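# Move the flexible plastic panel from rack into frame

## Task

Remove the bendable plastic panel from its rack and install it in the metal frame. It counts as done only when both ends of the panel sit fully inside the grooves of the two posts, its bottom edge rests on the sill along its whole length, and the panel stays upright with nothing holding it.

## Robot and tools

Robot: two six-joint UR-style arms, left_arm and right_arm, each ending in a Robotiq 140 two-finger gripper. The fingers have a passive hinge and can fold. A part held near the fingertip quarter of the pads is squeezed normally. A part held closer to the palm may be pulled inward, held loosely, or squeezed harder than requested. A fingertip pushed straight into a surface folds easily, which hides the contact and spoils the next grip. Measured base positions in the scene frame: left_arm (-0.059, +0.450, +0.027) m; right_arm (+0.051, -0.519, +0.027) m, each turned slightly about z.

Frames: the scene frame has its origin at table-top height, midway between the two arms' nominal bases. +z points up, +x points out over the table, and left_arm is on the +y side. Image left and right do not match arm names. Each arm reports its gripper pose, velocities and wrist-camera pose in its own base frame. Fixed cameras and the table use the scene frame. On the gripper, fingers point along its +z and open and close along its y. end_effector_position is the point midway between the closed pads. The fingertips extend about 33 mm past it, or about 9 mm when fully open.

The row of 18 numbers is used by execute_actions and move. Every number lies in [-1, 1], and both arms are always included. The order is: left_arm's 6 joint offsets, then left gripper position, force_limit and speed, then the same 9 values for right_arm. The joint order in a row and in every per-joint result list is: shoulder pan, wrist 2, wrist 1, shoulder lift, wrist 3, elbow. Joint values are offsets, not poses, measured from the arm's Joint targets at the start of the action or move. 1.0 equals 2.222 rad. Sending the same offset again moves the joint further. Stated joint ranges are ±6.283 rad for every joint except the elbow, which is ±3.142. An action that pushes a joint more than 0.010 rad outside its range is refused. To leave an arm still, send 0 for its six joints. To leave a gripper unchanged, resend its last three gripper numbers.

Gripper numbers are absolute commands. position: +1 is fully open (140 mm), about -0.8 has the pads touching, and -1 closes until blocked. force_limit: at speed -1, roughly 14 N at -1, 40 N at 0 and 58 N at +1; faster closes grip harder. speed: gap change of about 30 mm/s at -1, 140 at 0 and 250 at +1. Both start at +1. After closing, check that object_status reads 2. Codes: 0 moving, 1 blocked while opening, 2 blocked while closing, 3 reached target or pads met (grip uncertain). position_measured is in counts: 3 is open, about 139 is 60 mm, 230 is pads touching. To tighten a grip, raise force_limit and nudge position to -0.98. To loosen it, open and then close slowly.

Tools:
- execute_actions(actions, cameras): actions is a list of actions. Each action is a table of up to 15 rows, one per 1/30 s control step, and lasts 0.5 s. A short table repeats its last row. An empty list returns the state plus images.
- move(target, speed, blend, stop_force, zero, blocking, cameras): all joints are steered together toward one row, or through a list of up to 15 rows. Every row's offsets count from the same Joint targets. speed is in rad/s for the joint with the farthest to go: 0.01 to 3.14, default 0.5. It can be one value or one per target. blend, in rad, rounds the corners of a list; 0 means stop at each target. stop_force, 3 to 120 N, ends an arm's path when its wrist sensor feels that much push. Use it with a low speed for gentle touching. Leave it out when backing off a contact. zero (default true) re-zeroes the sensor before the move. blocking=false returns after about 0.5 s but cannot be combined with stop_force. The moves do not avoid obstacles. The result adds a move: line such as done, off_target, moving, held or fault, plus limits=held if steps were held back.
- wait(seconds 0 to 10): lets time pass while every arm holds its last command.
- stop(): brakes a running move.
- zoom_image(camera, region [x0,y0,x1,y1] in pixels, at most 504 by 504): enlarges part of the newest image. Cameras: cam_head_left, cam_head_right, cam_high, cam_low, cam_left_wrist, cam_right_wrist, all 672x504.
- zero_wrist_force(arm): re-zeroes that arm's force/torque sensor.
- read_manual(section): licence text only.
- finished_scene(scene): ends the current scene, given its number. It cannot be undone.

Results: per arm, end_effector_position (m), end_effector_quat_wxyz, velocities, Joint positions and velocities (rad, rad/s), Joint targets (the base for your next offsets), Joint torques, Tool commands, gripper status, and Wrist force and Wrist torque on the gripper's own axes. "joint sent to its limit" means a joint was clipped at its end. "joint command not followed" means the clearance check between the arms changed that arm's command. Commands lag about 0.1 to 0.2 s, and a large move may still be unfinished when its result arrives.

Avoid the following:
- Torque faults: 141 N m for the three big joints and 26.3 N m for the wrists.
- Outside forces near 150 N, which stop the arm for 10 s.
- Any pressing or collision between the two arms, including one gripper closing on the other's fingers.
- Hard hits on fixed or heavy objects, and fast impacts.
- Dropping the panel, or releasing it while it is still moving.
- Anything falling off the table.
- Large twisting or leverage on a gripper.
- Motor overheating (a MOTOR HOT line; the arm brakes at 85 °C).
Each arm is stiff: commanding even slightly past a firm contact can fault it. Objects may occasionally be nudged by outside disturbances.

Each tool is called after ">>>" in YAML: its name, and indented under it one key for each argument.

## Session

>>> execute_actions:
  actions: []

>>> zoom_image:
  camera: "cam_head_left"
  region: [220, 180, 460, 380]

>>> zoom_image:
  camera: "cam_high"
  region: [280, 150, 500, 380]

Scene clock: 0.00 s.
left_arm: end_effector_position=(+0.3227, -0.0367, +0.1395) position_measured=3 object_status=3 end_effector_quat_wxyz=(-0.049, +0.909, -0.394, +0.124) | right_arm: end_effector_position=(+1.0232, +0.3931, +0.3299) position_measured=3 object_status=3 end_effector_quat_wxyz=(-0.281, +0.783, -0.059, +0.552)
Joint names: [shoulder pan, wrist 2, wrist 1, shoulder lift, wrist 3, elbow]
Joint positions: left_arm=[-0.721 -1.403 -1.938 -2.296 3.256 2.454] | right_arm=[0.187 -1.368 -3.062 -0.507 3.638 0.668]
Joint velocities: within noise
Joint torques (N m): no reading
Wrist force (N): no reading
Wrist torque (N m): no reading
Wrist force, peak (N): no reading
Joint targets: left_arm=[-0.721 -1.403 -1.938 -2.296 3.256 2.454] | right_arm=[0.187 -1.368 -3.062 -0.507 3.638 0.668]
Tool commands: left_gripper/position=+1.0 left_gripper/force_limit=+1.0 left_gripper/speed=+1.0 right_gripper/position=+1.0 right_gripper/force_limit=+1.0 right_gripper/speed=+1.0

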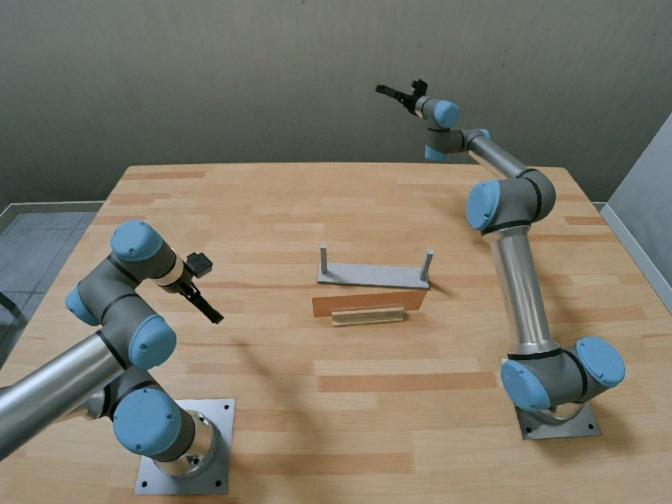

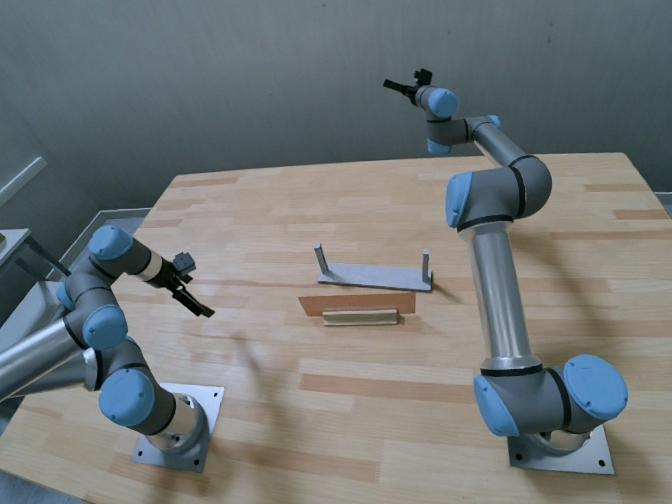

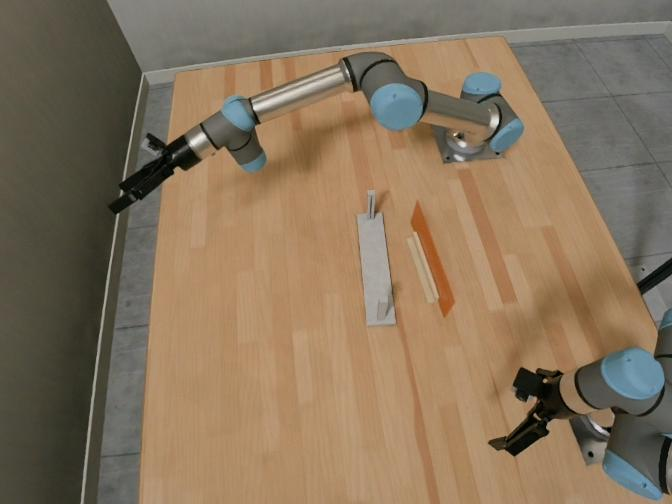

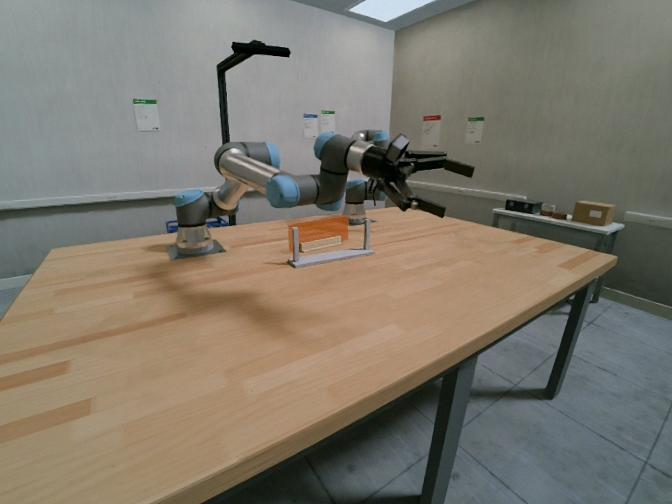

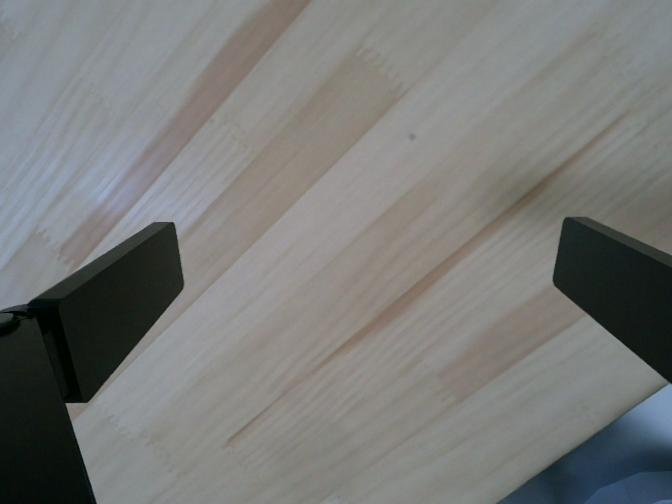

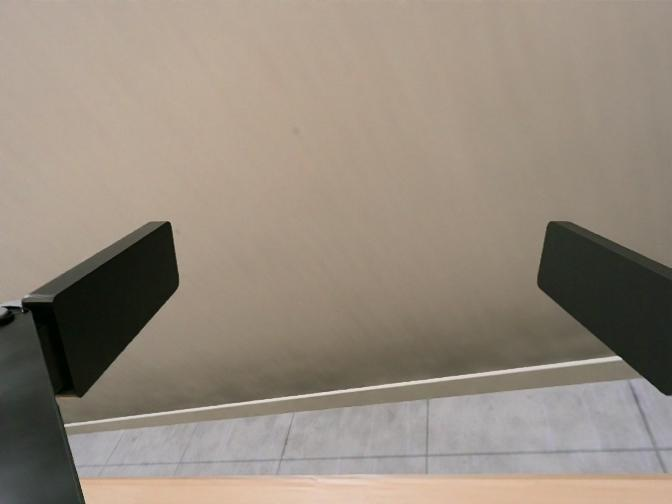

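Scaled by 2.100 from the camera's 672x504 image, which has a finer 960x720 frame.

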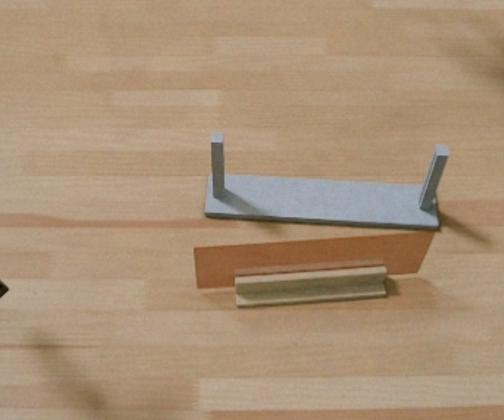

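Scaled by 2.191 from the camera's 672x504 image, which has a finer 960x720 frame.

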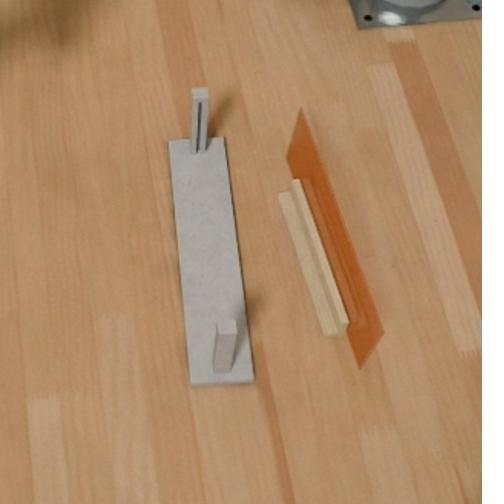

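>>> move:
  target: [-0.153136, -0.075516, 0.127965, 0.356275, -1.0, -0.390089, 1, 1, 1, 0.196895, -0.091267, 0.635149, -0.523451, 0.723177, 0.486954, 1, 1, 1]
  speed: 1.0

>>> move:
  target: [0, 0, 0, 0, -0.24325, 0, 1, 1, 1, 0, 0, 0, 0, 0, 0, 1, 1, 1]
  speed: 0.8
  cameras: ["cam_left_wrist", "cam_right_wrist", "cam_high"]

Scene clock: 33.77 s.
left_arm: end_effector_position=(+0.3696, -0.3876, +0.2430) position_measured=3 object_status=3 end_effector_quat_wxyz=(+0.000, +0.866, +0.500, +0.000) | right_arm: end_effector_position=(+0.2860, +0.3704, +0.2429) position_measured=3 object_status=3 end_effector_quat_wxyz=(+0.000, +0.739, -0.674, +0.000)
Joint names: [shoulder pan, wrist 2, wrist 1, shoulder lift, wrist 3, elbow]
Joint positions: left_arm=[-1.061 -1.57 -1.654 -1.505 1.034 1.588] | right_arm=[0.624 -1.571 -1.651 -1.67 5.245 1.75]
Joint torques (N m): left_arm=[-6.18 -1.64 -1.5 -19.61 -1.15 -38.06] | right_arm=[12.98 -2.07 -1.76 -26.74 1.68 -14.06]
Wrist force (N): left_arm=[-0.7 0.9 -0.9] | right_arm=[3.5 -0.7 1.8]
Wrist torque (N m): left_arm=[0.24 0.07 0.04] | right_arm=[0.11 -0.77 -0.40]
Wrist force, peak (N): left_arm=[-1.8 1.4 -0.8] | right_arm=[4.0 1.1 2.2]
Joint targets: left_arm=[-1.061 -1.571 -1.654 -1.505 1.034 1.587] | right_arm=[0.624 -1.571 -1.650 -1.670 5.245 1.750]
move: done

Scene clock: 35.27 s.
left_arm: end_effector_position=(+0.3696, -0.3877, +0.2430) position_measured=3 object_status=3 end_effector_quat_wxyz=(+0.000, +0.701, +0.713, +0.000) | right_arm: end_effector_position=(+0.2858, +0.3704, +0.2429) position_measured=3 object_status=3 end_effector_quat_wxyz=(+0.000, +0.739, -0.674, +0.000)
Joint names: [shoulder pan, wrist 2, wrist 1, shoulder lift, wrist 3, elbow]
Joint positions: left_arm=[-1.061 -1.571 -1.654 -1.505 0.494 1.587] | right_arm=[0.624 -1.571 -1.65 -1.67 5.245 1.75]
Joint torques (N m): left_arm=[-7.4 -1.66 -1.56 -19.32 -1.49 -37.13] | right_arm=[12.69 -2.05 -1.58 -26.62 1.98 -12.46]
Wrist force (N): left_arm=[-0.5 0.7 -0.5] | right_arm=[3.4 -0.5 1.8]
Wrist torque (N m): left_arm=[0.22 0.02 0.04] | right_arm=[0.14 -0.74 -0.40]
Wrist force, peak (N): left_arm=[-0.7 1.1 -0.9] | right_arm=[3.8 -0.5 1.9]
Joint targets: left_arm=[-1.061 -1.571 -1.654 -1.505 0.493 1.587] | right_arm=[0.624 -1.571 -1.650 -1.670 5.245 1.750]
move: done
Images, in order (width x height): cam_high 672x504, cam_left_wrist 672x504, cam_right_wrist 672x504.

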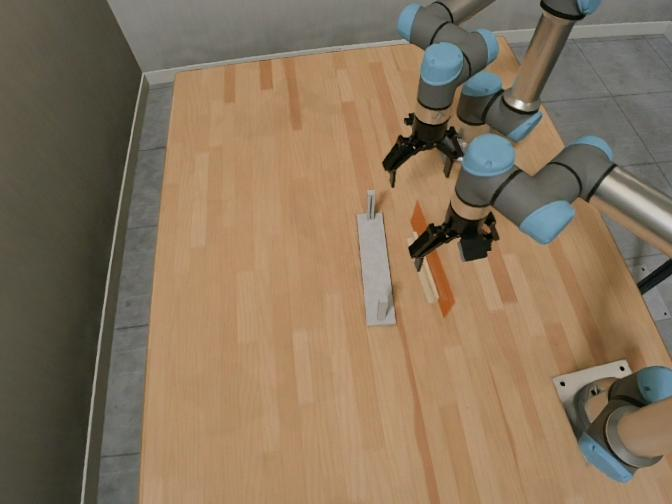

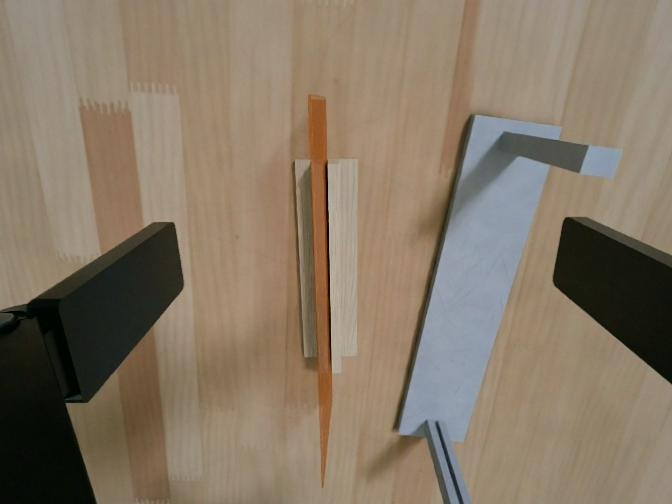

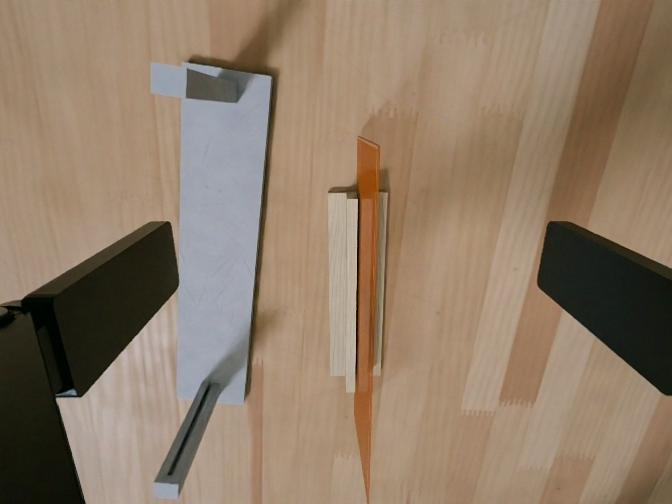

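>>> zoom_image:
  camera: "cam_left_wrist"
  region: [280, 80, 380, 200]

>>> zoom_image:
  camera: "cam_left_wrist"
  region: [270, 320, 390, 500]

>>> zoom_image:
  camera: "cam_left_wrist"
  region: [450, 90, 650, 210]

>>> zoom_image:
  camera: "cam_right_wrist"
  region: [310, 120, 410, 240]

>>> zoom_image:
  camera: "cam_right_wrist"
  region: [310, 340, 410, 504]

>>> zoom_image:
  camera: "cam_right_wrist"
  region: [140, 40, 290, 130]

>>> zoom_image:
  camera: "cam_right_wrist"
  region: [140, 360, 280, 504]

>>> zoom_image:
  camera: "cam_left_wrist"
  region: [390, 400, 510, 504]

Scaled by 4.200 from the camera's 672x504 image, which has a finer 960x720 frame.

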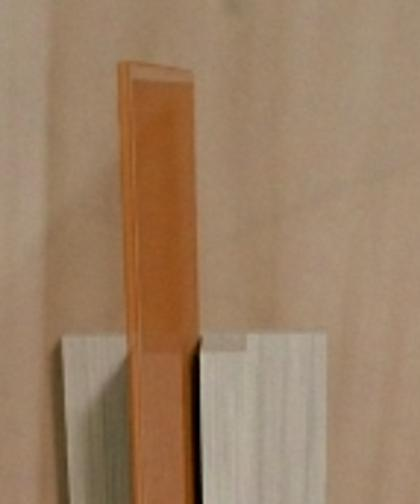

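Scaled by 2.800 from the camera's 672x504 image, which has a finer 960x720 frame.

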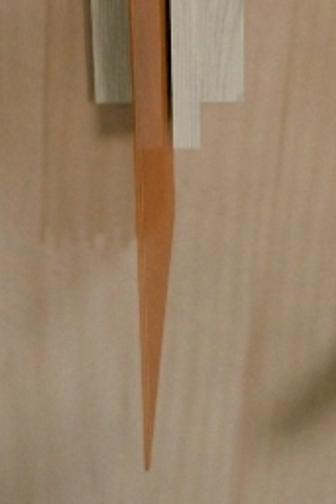

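Scaled by 2.520 from the camera's 672x504 image, which has a finer 960x720 frame.

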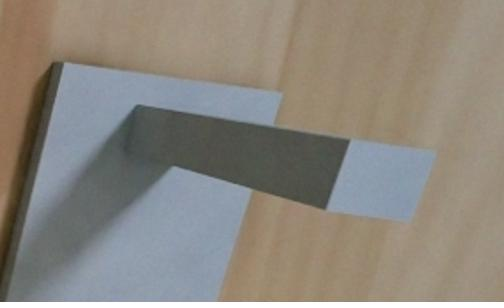

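Scaled by 4.200 from the camera's 672x504 image, which has a finer 960x720 frame.

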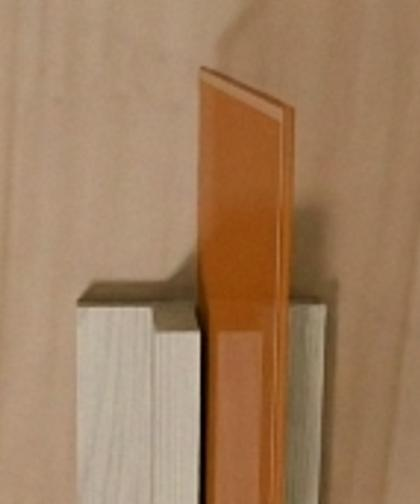

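Scaled by 3.073 from the camera's 672x504 image, which has a finer 960x720 frame.

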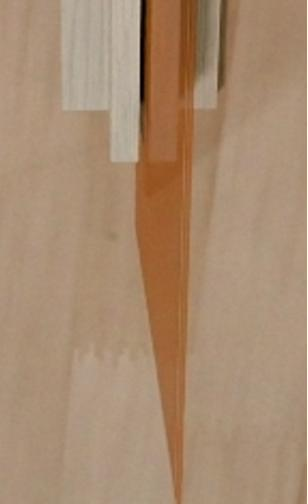

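Scaled by 3.360 from the camera's 672x504 image, which has a finer 960x720 frame.

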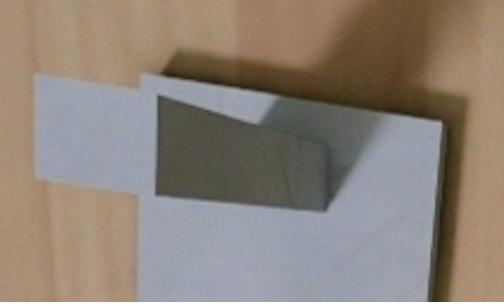

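Scaled by 3.500 from the camera's 672x504 image, which has a finer 960x720 frame.

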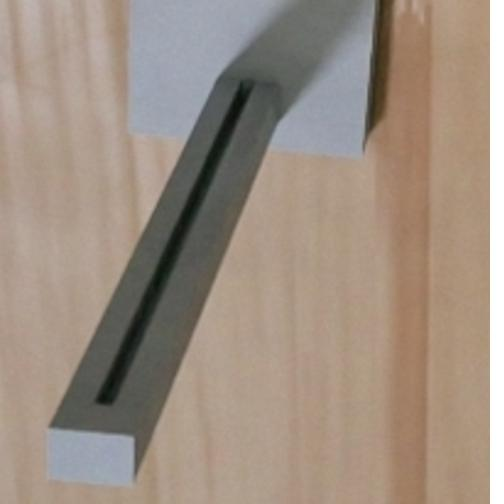

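Scaled by 4.200 from the camera's 672x504 image, which has a finer 960x720 frame.

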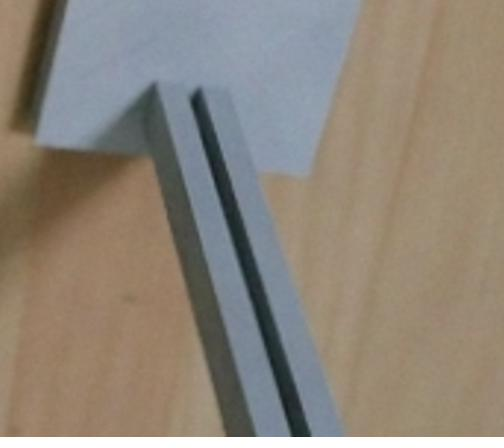

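>>> move:
  target: [-0.011052, 0, -0.099914, -0.004592, -0.016992, 0.104507, -0.26, 1, 0, 0.023230, 0, -0.101352, 0.021085, 0.018232, 0.080268, -0.26, 1, 0]
  speed: 0.4
  cameras: ["cam_left_wrist", "cam_right_wrist"]

>>> zoom_image:
  camera: "cam_left_wrist"
  region: [260, 60, 440, 240]

>>> zoom_image:
  camera: "cam_right_wrist"
  region: [250, 60, 430, 240]

>>> zoom_image:
  camera: "cam_left_wrist"
  region: [440, 60, 672, 240]

>>> zoom_image:
  camera: "cam_right_wrist"
  region: [0, 0, 232, 180]

Scene clock: 89.60 s.
left_arm: end_effector_position=(+0.3502, -0.3781, +0.1581) position_measured=162 object_status=3 end_effector_quat_wxyz=(+0.000, +0.697, +0.718, +0.000) | right_arm: end_effector_position=(+0.2687, +0.3865, +0.1580) position_measured=162 object_status=3 end_effector_quat_wxyz=(+0.000, +0.743, -0.670, +0.000)
Joint names: [shoulder pan, wrist 2, wrist 1, shoulder lift, wrist 3, elbow]
Joint positions: left_arm=[-1.085 -1.571 -1.876 -1.515 0.456 1.819] | right_arm=[0.676 -1.571 -1.875 -1.623 5.285 1.928]
Joint torques (N m): left_arm=[-6.51 -1.43 -3.42 -42.84 -1.54 -10.8] | right_arm=[11.12 -1.47 -5.11 -14.24 2.05 -13.04]
Wrist force (N): left_arm=[-0.7 1.0 -0.2] | right_arm=[3.3 -0.8 2.0]
Wrist torque (N m): left_arm=[0.26 0.10 0.08] | right_arm=[0.07 -0.71 -0.40]
Wrist force, peak (N): left_arm=[-0.5 1.1 -1.9] | right_arm=[3.1 -0.6 2.9]
Joint targets: left_arm=[-1.085 -1.571 -1.876 -1.515 0.456 1.820] | right_arm=[0.676 -1.571 -1.876 -1.623 5.285 1.928]
move: done
Images, in order (width x height): cam_left_wrist 672x504, cam_right_wrist 672x504.

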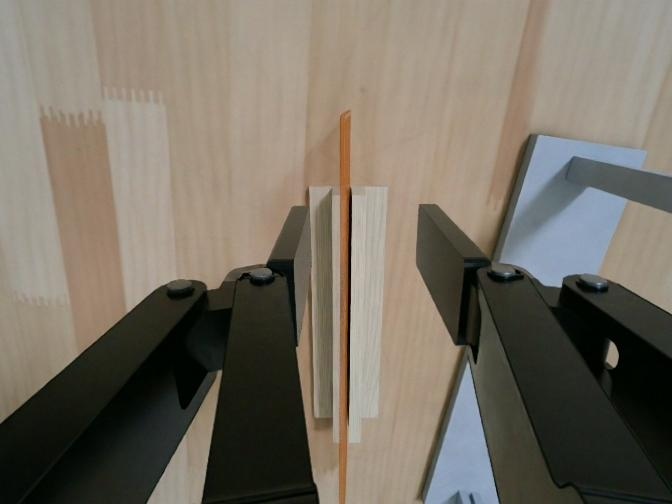

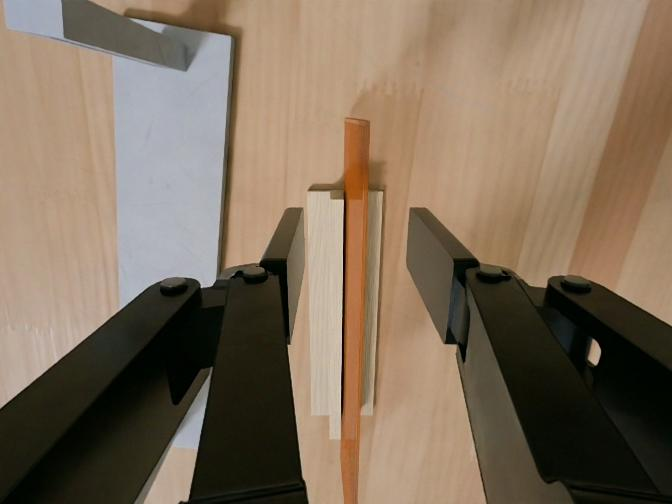

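Scaled by 2.800 from the camera's 672x504 image, which has a finer 960x720 frame.

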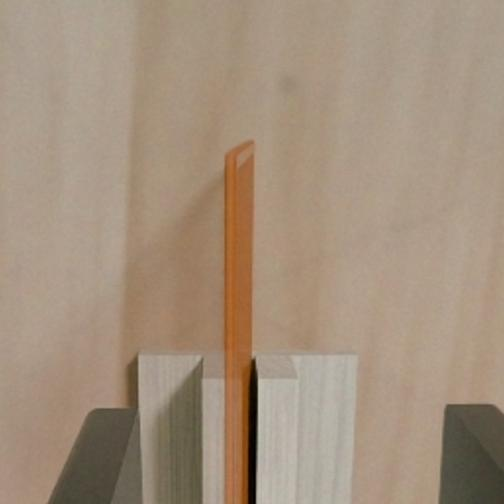

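Scaled by 2.800 from the camera's 672x504 image, which has a finer 960x720 frame.

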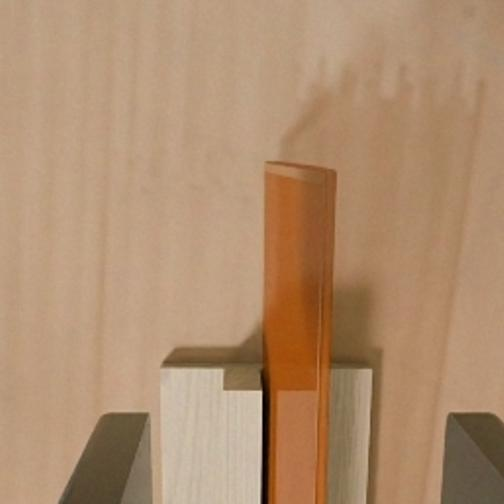

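Scaled by 2.172 from the camera's 672x504 image, which has a finer 960x720 frame.

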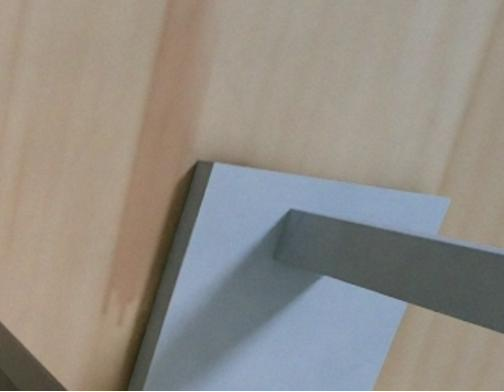

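Scaled by 2.172 from the camera's 672x504 image, which has a finer 960x720 frame.

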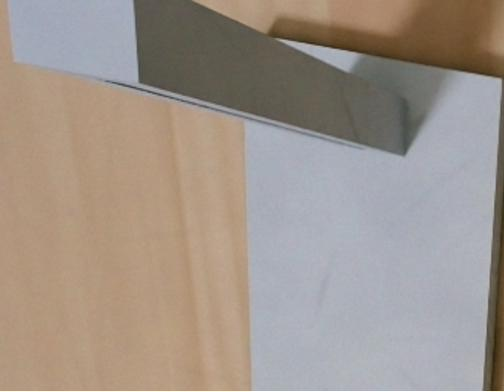

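>>> move:
  target: [0, 0, -0.045309, 0.014575, 0, 0.030734, -0.26, 1, 0, 0, 0, -0.047193, 0.015244, 0, 0.031949, -0.26, 1, 0]
  speed: 0.08
  stop_force: 6

>>> execute_actions:
  actions:
    - [[0, 0, 0, 0, 0, 0, -1, 1, -1, 0, 0, 0, 0, 0, 0, -1, 1, -1]]
    - [[0, 0, 0, 0, 0, 0, -1, 1, -1, 0, 0, 0, 0, 0, 0, -1, 1, -1]]
    - [[0, 0, 0, 0, 0, 0, -1, 1, -1, 0, 0, 0, 0, 0, 0, -1, 1, -1]]
  cameras: ["cam_left_wrist", "cam_right_wrist", "cam_head_left"]

Scene clock: 106.40 s.
left_arm: end_effector_position=(+0.3502, -0.3780, +0.1200) position_measured=162 object_status=3 end_effector_quat_wxyz=(+0.000, +0.697, +0.718, +0.000) | right_arm: end_effector_position=(+0.2686, +0.3865, +0.1199) position_measured=162 object_status=3 end_effector_quat_wxyz=(+0.000, +0.743, -0.670, +0.000)
Joint names: [shoulder pan, wrist 2, wrist 1, shoulder lift, wrist 3, elbow]
Joint positions: left_arm=[-1.085 -1.571 -1.977 -1.482 0.456 1.888] | right_arm=[0.676 -1.571 -1.981 -1.589 5.285 1.999]
Joint torques (N m): left_arm=[-7.56 -1.22 -3.66 -18.66 -1.51 -9.35] | right_arm=[12.75 1.31 -4.94 -15.99 2.01 -10.52]
Wrist force (N): left_arm=[-0.6 1.0 -0.3] | right_arm=[3.4 -0.8 1.8]
Wrist torque (N m): left_arm=[0.27 0.08 0.06] | right_arm=[0.09 -0.74 -0.39]
Wrist force, peak (N): left_arm=[-0.5 1.3 -0.2] | right_arm=[3.6 -0.8 2.0]
Joint targets: left_arm=[-1.085 -1.571 -1.977 -1.482 0.456 1.888] | right_arm=[0.676 -1.571 -1.981 -1.589 5.285 1.999]
move: done

Scene clock: 108.50 s.
left_arm: end_effector_position=(+0.3502, -0.3780, +0.1200) position_measured=232 object_status=0 end_effector_quat_wxyz=(+0.000, +0.697, +0.718, +0.000) | right_arm: end_effector_position=(+0.2686, +0.3865, +0.1199) position_measured=232 object_status=0 end_effector_quat_wxyz=(+0.000, +0.743, -0.670, +0.000)
Joint names: [shoulder pan, wrist 2, wrist 1, shoulder lift, wrist 3, elbow]
Joint positions: left_arm=[-1.085 -1.571 -1.977 -1.482 0.456 1.888] | right_arm=[0.676 -1.571 -1.981 -1.589 5.285 1.999]
Joint torques (N m): left_arm=[-6.64 -1.08 -3.84 -18.99 -1.34 -11.59] | right_arm=[12.42 1.53 -4.54 -15.89 1.86 -10.33]
Wrist force (N): left_arm=[-0.2 0.3 -1.1] | right_arm=[3.6 -0.9 1.2]
Wrist torque (N m): left_arm=[0.24 0.04 0.11] | right_arm=[0.10 -0.77 -0.36]
Wrist force, peak (N): left_arm=[-0.5 0.9 -0.8] | right_arm=[3.4 -1.0 2.0]
Joint targets: left_arm=[-1.085 -1.571 -1.977 -1.482 0.456 1.888] | right_arm=[0.676 -1.571 -1.981 -1.589 5.285 1.999]
Step readings (joint positions of left_arm | right_arm):
0: [-1.085 -1.571 -1.977 -1.482 0.456 1.888] | [0.676 -1.571 -1.981 -1.589 5.285 1.999]
1: [-1.085 -1.571 -1.977 -1.482 0.456 1.888] | [0.676 -1.571 -1.981 -1.589 5.285 1.999]
2: [-1.085 -1.571 -1.977 -1.482 0.456 1.888] | [0.676 -1.571 -1.981 -1.589 5.285 1.999]
4: [-1.085 -1.571 -1.977 -1.482 0.456 1.888] | [0.676 -1.571 -1.981 -1.589 5.285 1.999]
8: [-1.085 -1.571 -1.977 -1.482 0.456 1.888] | [0.676 -1.571 -1.981 -1.589 5.285 1.999]
15: [-1.085 -1.571 -1.977 -1.482 0.456 1.888] | [0.676 -1.571 -1.981 -1.589 5.285 1.999]
16: [-1.085 -1.571 -1.977 -1.482 0.456 1.888] | [0.676 -1.571 -1.981 -1.589 5.285 1.999]
17: [-1.085 -1.571 -1.977 -1.482 0.456 1.888] | [0.676 -1.571 -1.981 -1.589 5.285 1.999]
19: [-1.085 -1.571 -1.977 -1.482 0.456 1.888] | [0.676 -1.571 -1.981 -1.589 5.285 1.999]
23: [-1.085 -1.571 -1.977 -1.482 0.456 1.888] | [0.676 -1.571 -1.981 -1.589 5.285 1.999]
30: [-1.085 -1.571 -1.977 -1.482 0.456 1.888] | [0.676 -1.571 -1.981 -1.589 5.285 1.999]
31: [-1.085 -1.571 -1.977 -1.482 0.456 1.888] | [0.676 -1.571 -1.981 -1.589 5.285 1.999]
32: [-1.085 -1.571 -1.977 -1.482 0.456 1.888] | [0.676 -1.571 -1.981 -1.589 5.285 1.999]
34: [-1.085 -1.571 -1.977 -1.482 0.456 1.888] | [0.676 -1.571 -1.981 -1.589 5.285 1.999]
38: [-1.085 -1.571 -1.977 -1.482 0.456 1.888] | [0.676 -1.571 -1.981 -1.589 5.285 1.999]
45: [-1.085 -1.571 -1.977 -1.482 0.456 1.888] | [0.676 -1.571 -1.981 -1.589 5.285 1.999]
Images, in order (width x height): cam_head_left 672x504, cam_left_wrist 672x504, cam_right_wrist 672x504.

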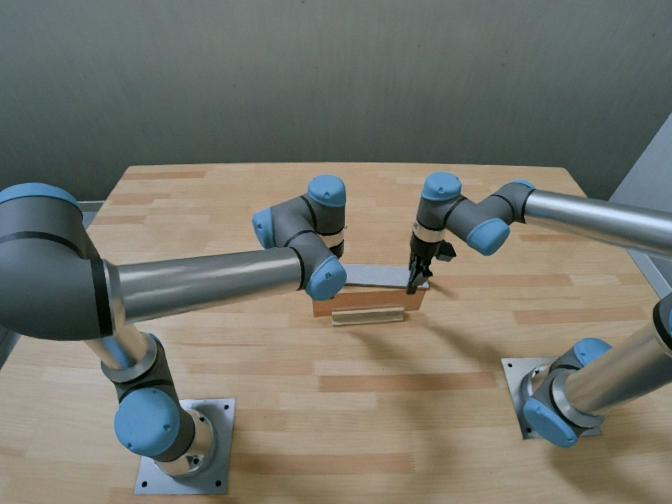

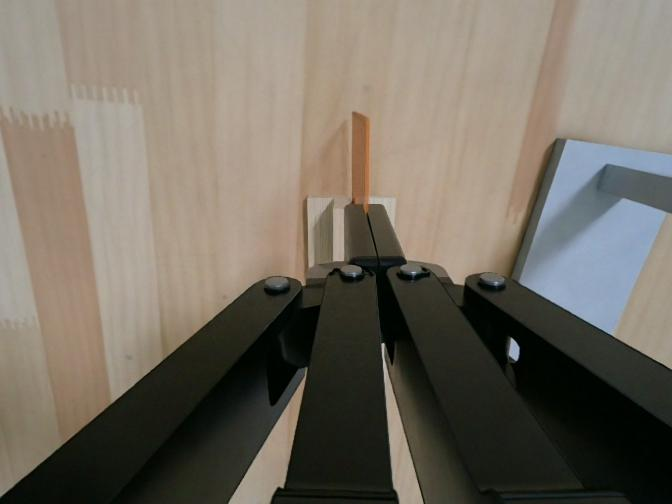

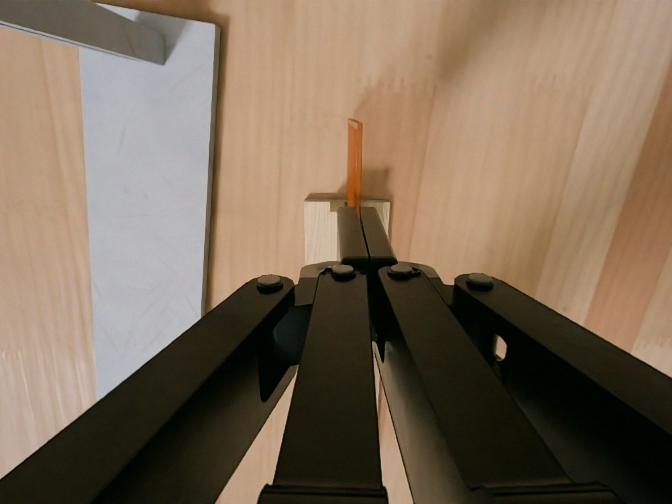

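>>> move:
  target:
    - [0, 0, 0.047672, -0.015225, 0, -0.032446, -1, 1, -1, 0, 0, 0.049638, -0.015917, 0, -0.033721, -1, 1, -1]
    - [0, 0, 0.094527, -0.025826, 0, -0.068700, -1, 1, -1, 0, 0, 0.097786, -0.026764, 0, -0.071023, -1, 1, -1]
  speed: 0.15
  blend: [0.03, 0]
  cameras: ["cam_left_wrist", "cam_right_wrist", "cam_low"]

>>> zero_wrist_force:
  arm: "left_arm"

>>> zero_wrist_force:
  arm: "right_arm"

>>> zoom_image:
  camera: "cam_low"
  region: [270, 180, 390, 276]

>>> zoom_image:
  camera: "cam_left_wrist"
  region: [440, 90, 672, 260]

>>> zoom_image:
  camera: "cam_right_wrist"
  region: [60, 20, 292, 190]

Scene clock: 140.37 s.
left_arm: end_effector_position=(+0.3502, -0.3780, +0.1999) position_measured=232 object_status=3 end_effector_quat_wxyz=(+0.000, +0.697, +0.718, +0.000) | right_arm: end_effector_position=(+0.2687, +0.3865, +0.1997) position_measured=232 object_status=3 end_effector_quat_wxyz=(+0.000, +0.743, -0.670, +0.000)
Joint names: [shoulder pan, wrist 2, wrist 1, shoulder lift, wrist 3, elbow]
Joint positions: left_arm=[-1.085 -1.571 -1.767 -1.54 0.456 1.736] | right_arm=[0.676 -1.571 -1.764 -1.649 5.285 1.842]
Joint torques (N m): left_arm=[-3.78 -0.85 -1.45 -42.85 -1.25 -38.4] | right_arm=[12.46 1.06 -1.78 -27.43 1.81 -40.06]
Wrist force (N): left_arm=[-0.7 0.5 -0.1] | right_arm=[3.3 -1.1 2.2]
Wrist torque (N m): left_arm=[0.23 0.09 0.10] | right_arm=[0.10 -0.72 -0.37]
Wrist force, peak (N): left_arm=[3.1 1.1 -0.2] | right_arm=[6.3 -1.0 2.4]
Joint targets: left_arm=[-1.085 -1.571 -1.767 -1.540 0.456 1.735] | right_arm=[0.676 -1.571 -1.763 -1.649 5.285 1.842]
move: done
Images, in order (width x height): cam_low 672x504, cam_left_wrist 672x504, cam_right_wrist 672x504.

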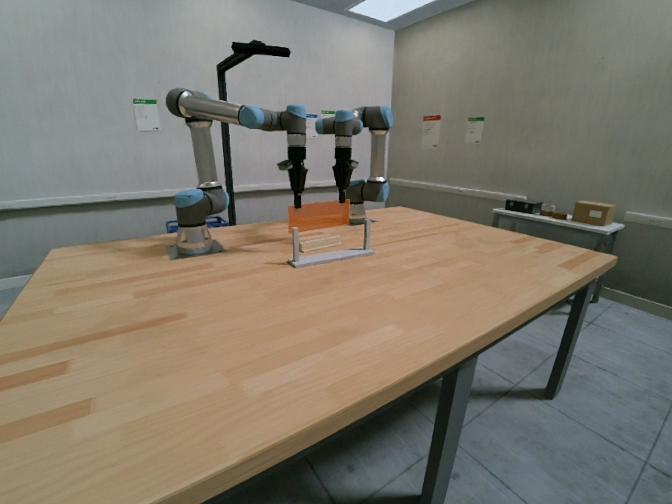

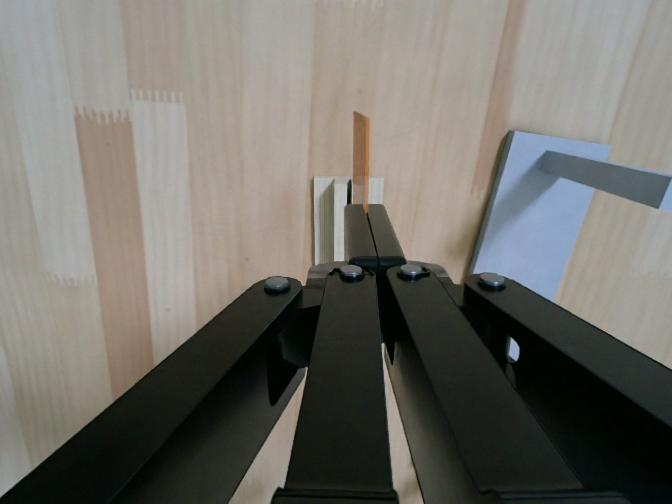

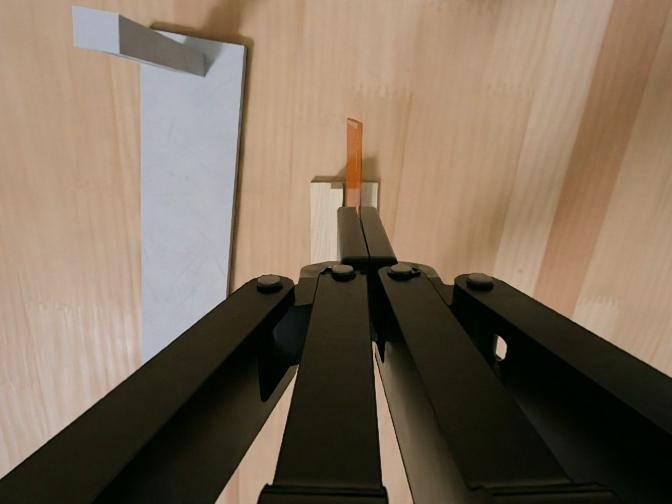

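Wrist force sensor zeroed.

Wrist force sensor zeroed.

Scaled by 4.200 from the camera's 672x504 image, which has a finer 960x720 frame.

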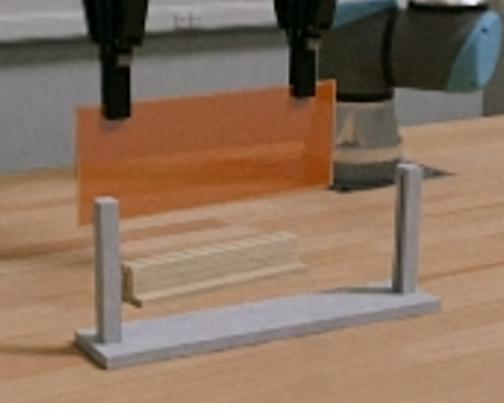

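Scaled by 2.172 from the camera's 672x504 image, which has a finer 960x720 frame.

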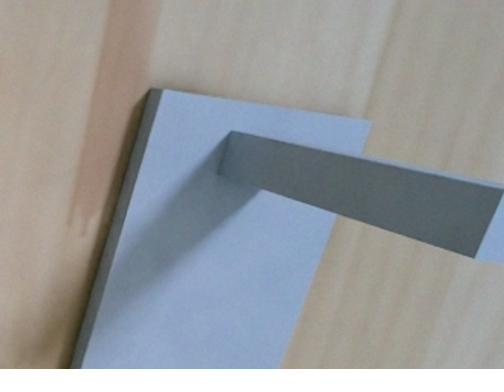

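Scaled by 2.172 from the camera's 672x504 image, which has a finer 960x720 frame.

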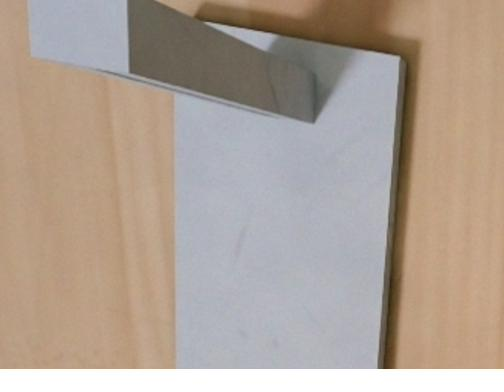

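>>> move:
  target:
    - [-0.000195, 0, 0.000014, 0.000402, 0.044810, -0.000416, -1, 1, -1, 0.000410, 0, -0.000036, 0.000418, -0.044594, -0.000382, -1, 1, -1]
    - [-0.000501, 0, 0.000036, 0.001035, 0.089508, -0.001071, -1, 1, -1, 0.001055, 0, -0.000092, 0.001074, -0.088954, -0.000982, -1, 1, -1]
    - [-0.000979, 0, 0.000070, 0.002020, 0.134035, -0.002090, -1, 1, -1, 0.002060, 0, -0.000180, 0.002097, -0.132953, -0.001916, -1, 1, -1]
    - [-0.001910, 0, 0.000136, 0.003942, 0.191609, -0.004078, -1, 1, -1, 0.004020, 0, -0.000352, 0.004091, -0.189499, -0.003739, -1, 1, -1]
    - [-0.003104, 0, 0.000221, 0.006406, 0.248921, -0.006627, -1, 1, -1, 0.006533, 0, -0.000572, 0.006649, -0.245492, -0.006076, -1, 1, -1]
    - [0.025141, 0, -0.020049, 0.056072, 0.310695, -0.036024, -1, 1, -1, -0.020617, 0, -0.027168, 0.021174, -0.238416, 0.005994, -1, 1, -1]
    - [0.049214, 0, -0.037454, 0.107816, 0.368386, -0.070361, -1, 1, -1, -0.045702, 0, -0.057285, 0.040822, -0.229276, 0.016463, -1, 1, -1]
  speed: [0.25, 0.25, 0.25, 0.25, 0.25, 0.15, 0.15]
  blend: [0.02, 0.02, 0.02, 0.02, 0.02, 0.02, 0]
  stop_force: 30
  cameras: ["cam_left_wrist", "cam_right_wrist", "cam_low", "cam_high"]

>>> zoom_image:
  camera: "cam_left_wrist"
  region: [300, 20, 540, 220]

>>> zoom_image:
  camera: "cam_right_wrist"
  region: [150, 0, 400, 200]

>>> zoom_image:
  camera: "cam_low"
  region: [270, 190, 390, 276]

>>> zoom_image:
  camera: "cam_high"
  region: [340, 180, 480, 340]

Scene clock: 191.33 s.
left_arm: end_effector_position=(+0.4413, -0.4144, +0.1530) position_measured=232 object_status=3 end_effector_quat_wxyz=(+0.000, +0.902, +0.431, +0.000) | right_arm: end_effector_position=(+0.3282, +0.3713, +0.1529) position_measured=232 object_status=3 end_effector_quat_wxyz=(+0.000, +0.863, -0.505, +0.000)
Joint names: [shoulder pan, wrist 2, wrist 1, shoulder lift, wrist 3, elbow]
Joint positions: left_arm=[-0.976 -1.571 -1.85 -1.3 1.274 1.579] | right_arm=[0.575 -1.571 -1.891 -1.558 4.776 1.878]
Joint torques (N m): left_arm=[8.77 -0.5 -4.99 -27.89 1.52 -38.66] | right_arm=[-9.27 3.01 -5.83 -18.28 1.81 -12.49]
Wrist force (N, zeroed by zero_wrist_force): left_arm=[4.2 -2.3 0.2] | right_arm=[3.5 2.0 0.4]
Wrist torque (N m, zeroed by zero_wrist_force): left_arm=[-0.01 0.05 -0.36] | right_arm=[-0.23 0.24 0.25]
Wrist force, peak (N, zeroed by zero_wrist_force): left_arm=[7.7 -3.3 -0.3] | right_arm=[6.2 3.9 0.4]
Joint targets: left_arm=[-0.976 -1.571 -1.850 -1.300 1.274 1.579] | right_arm=[0.575 -1.571 -1.891 -1.558 4.776 1.878]
move: done
Images, in order (width x height): cam_high 672x504, cam_low 672x504, cam_left_wrist 672x504, cam_right_wrist 672x504.

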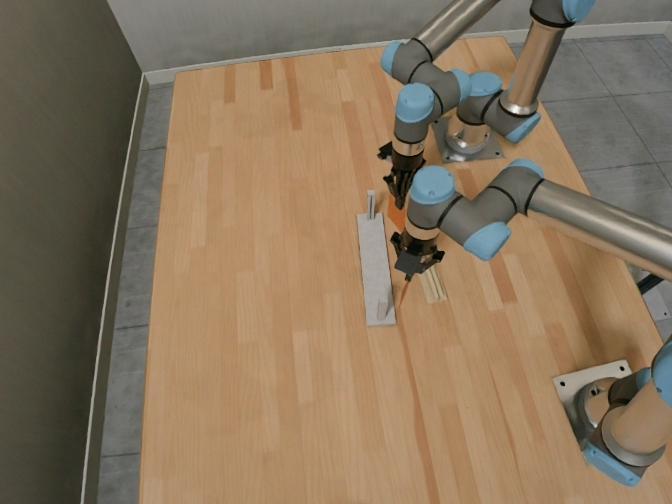

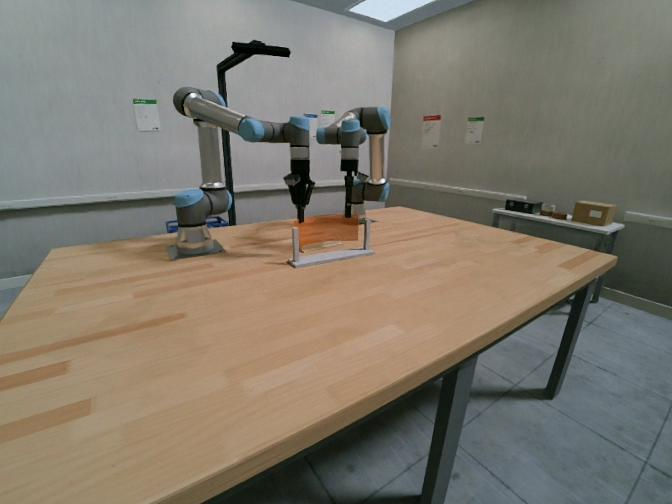

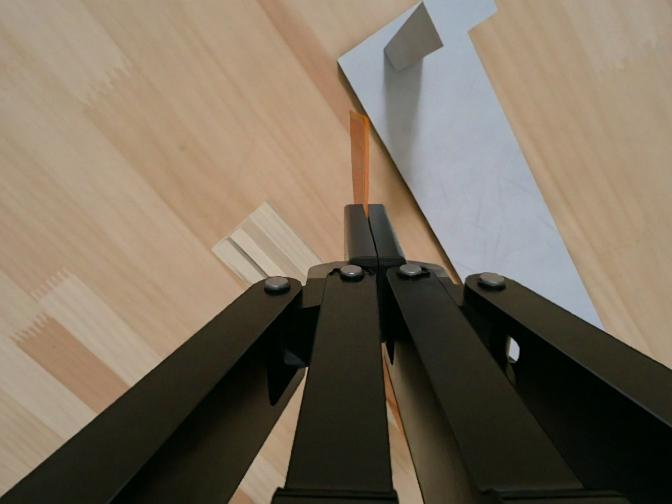

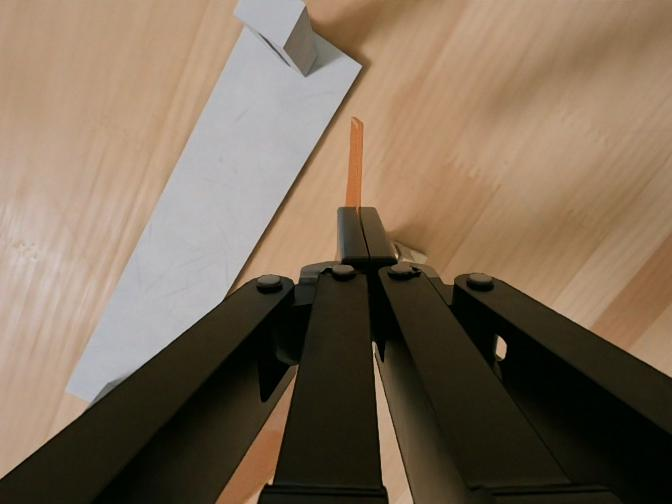

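Scaled by 2.100 from the camera's 672x504 image, which has a finer 960x720 frame.

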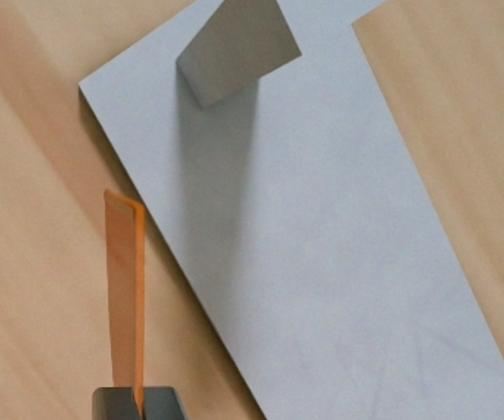

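Scaled by 2.016 from the camera's 672x504 image, which has a finer 960x720 frame.

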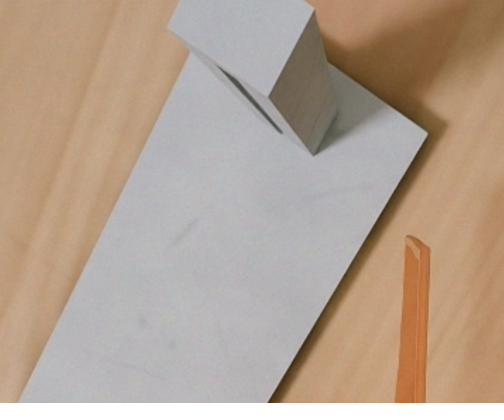

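Scaled by 4.200 from the camera's 672x504 image, which has a finer 960x720 frame.

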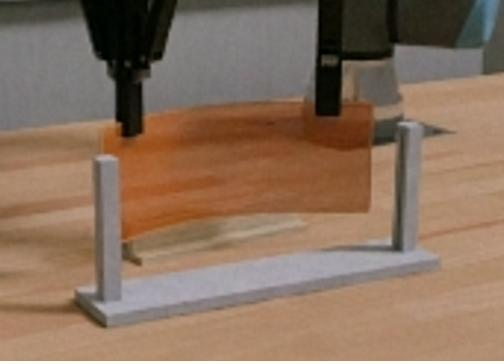

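Scaled by 3.150 from the camera's 672x504 image, which has a finer 960x720 frame.

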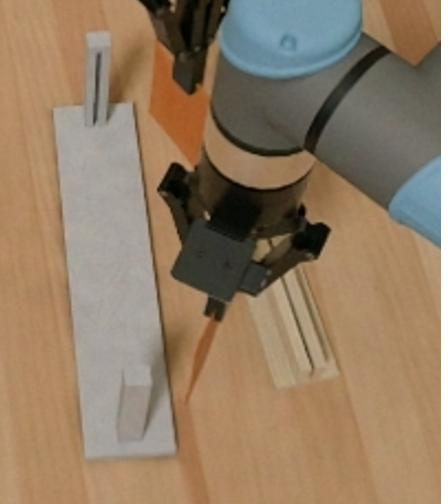

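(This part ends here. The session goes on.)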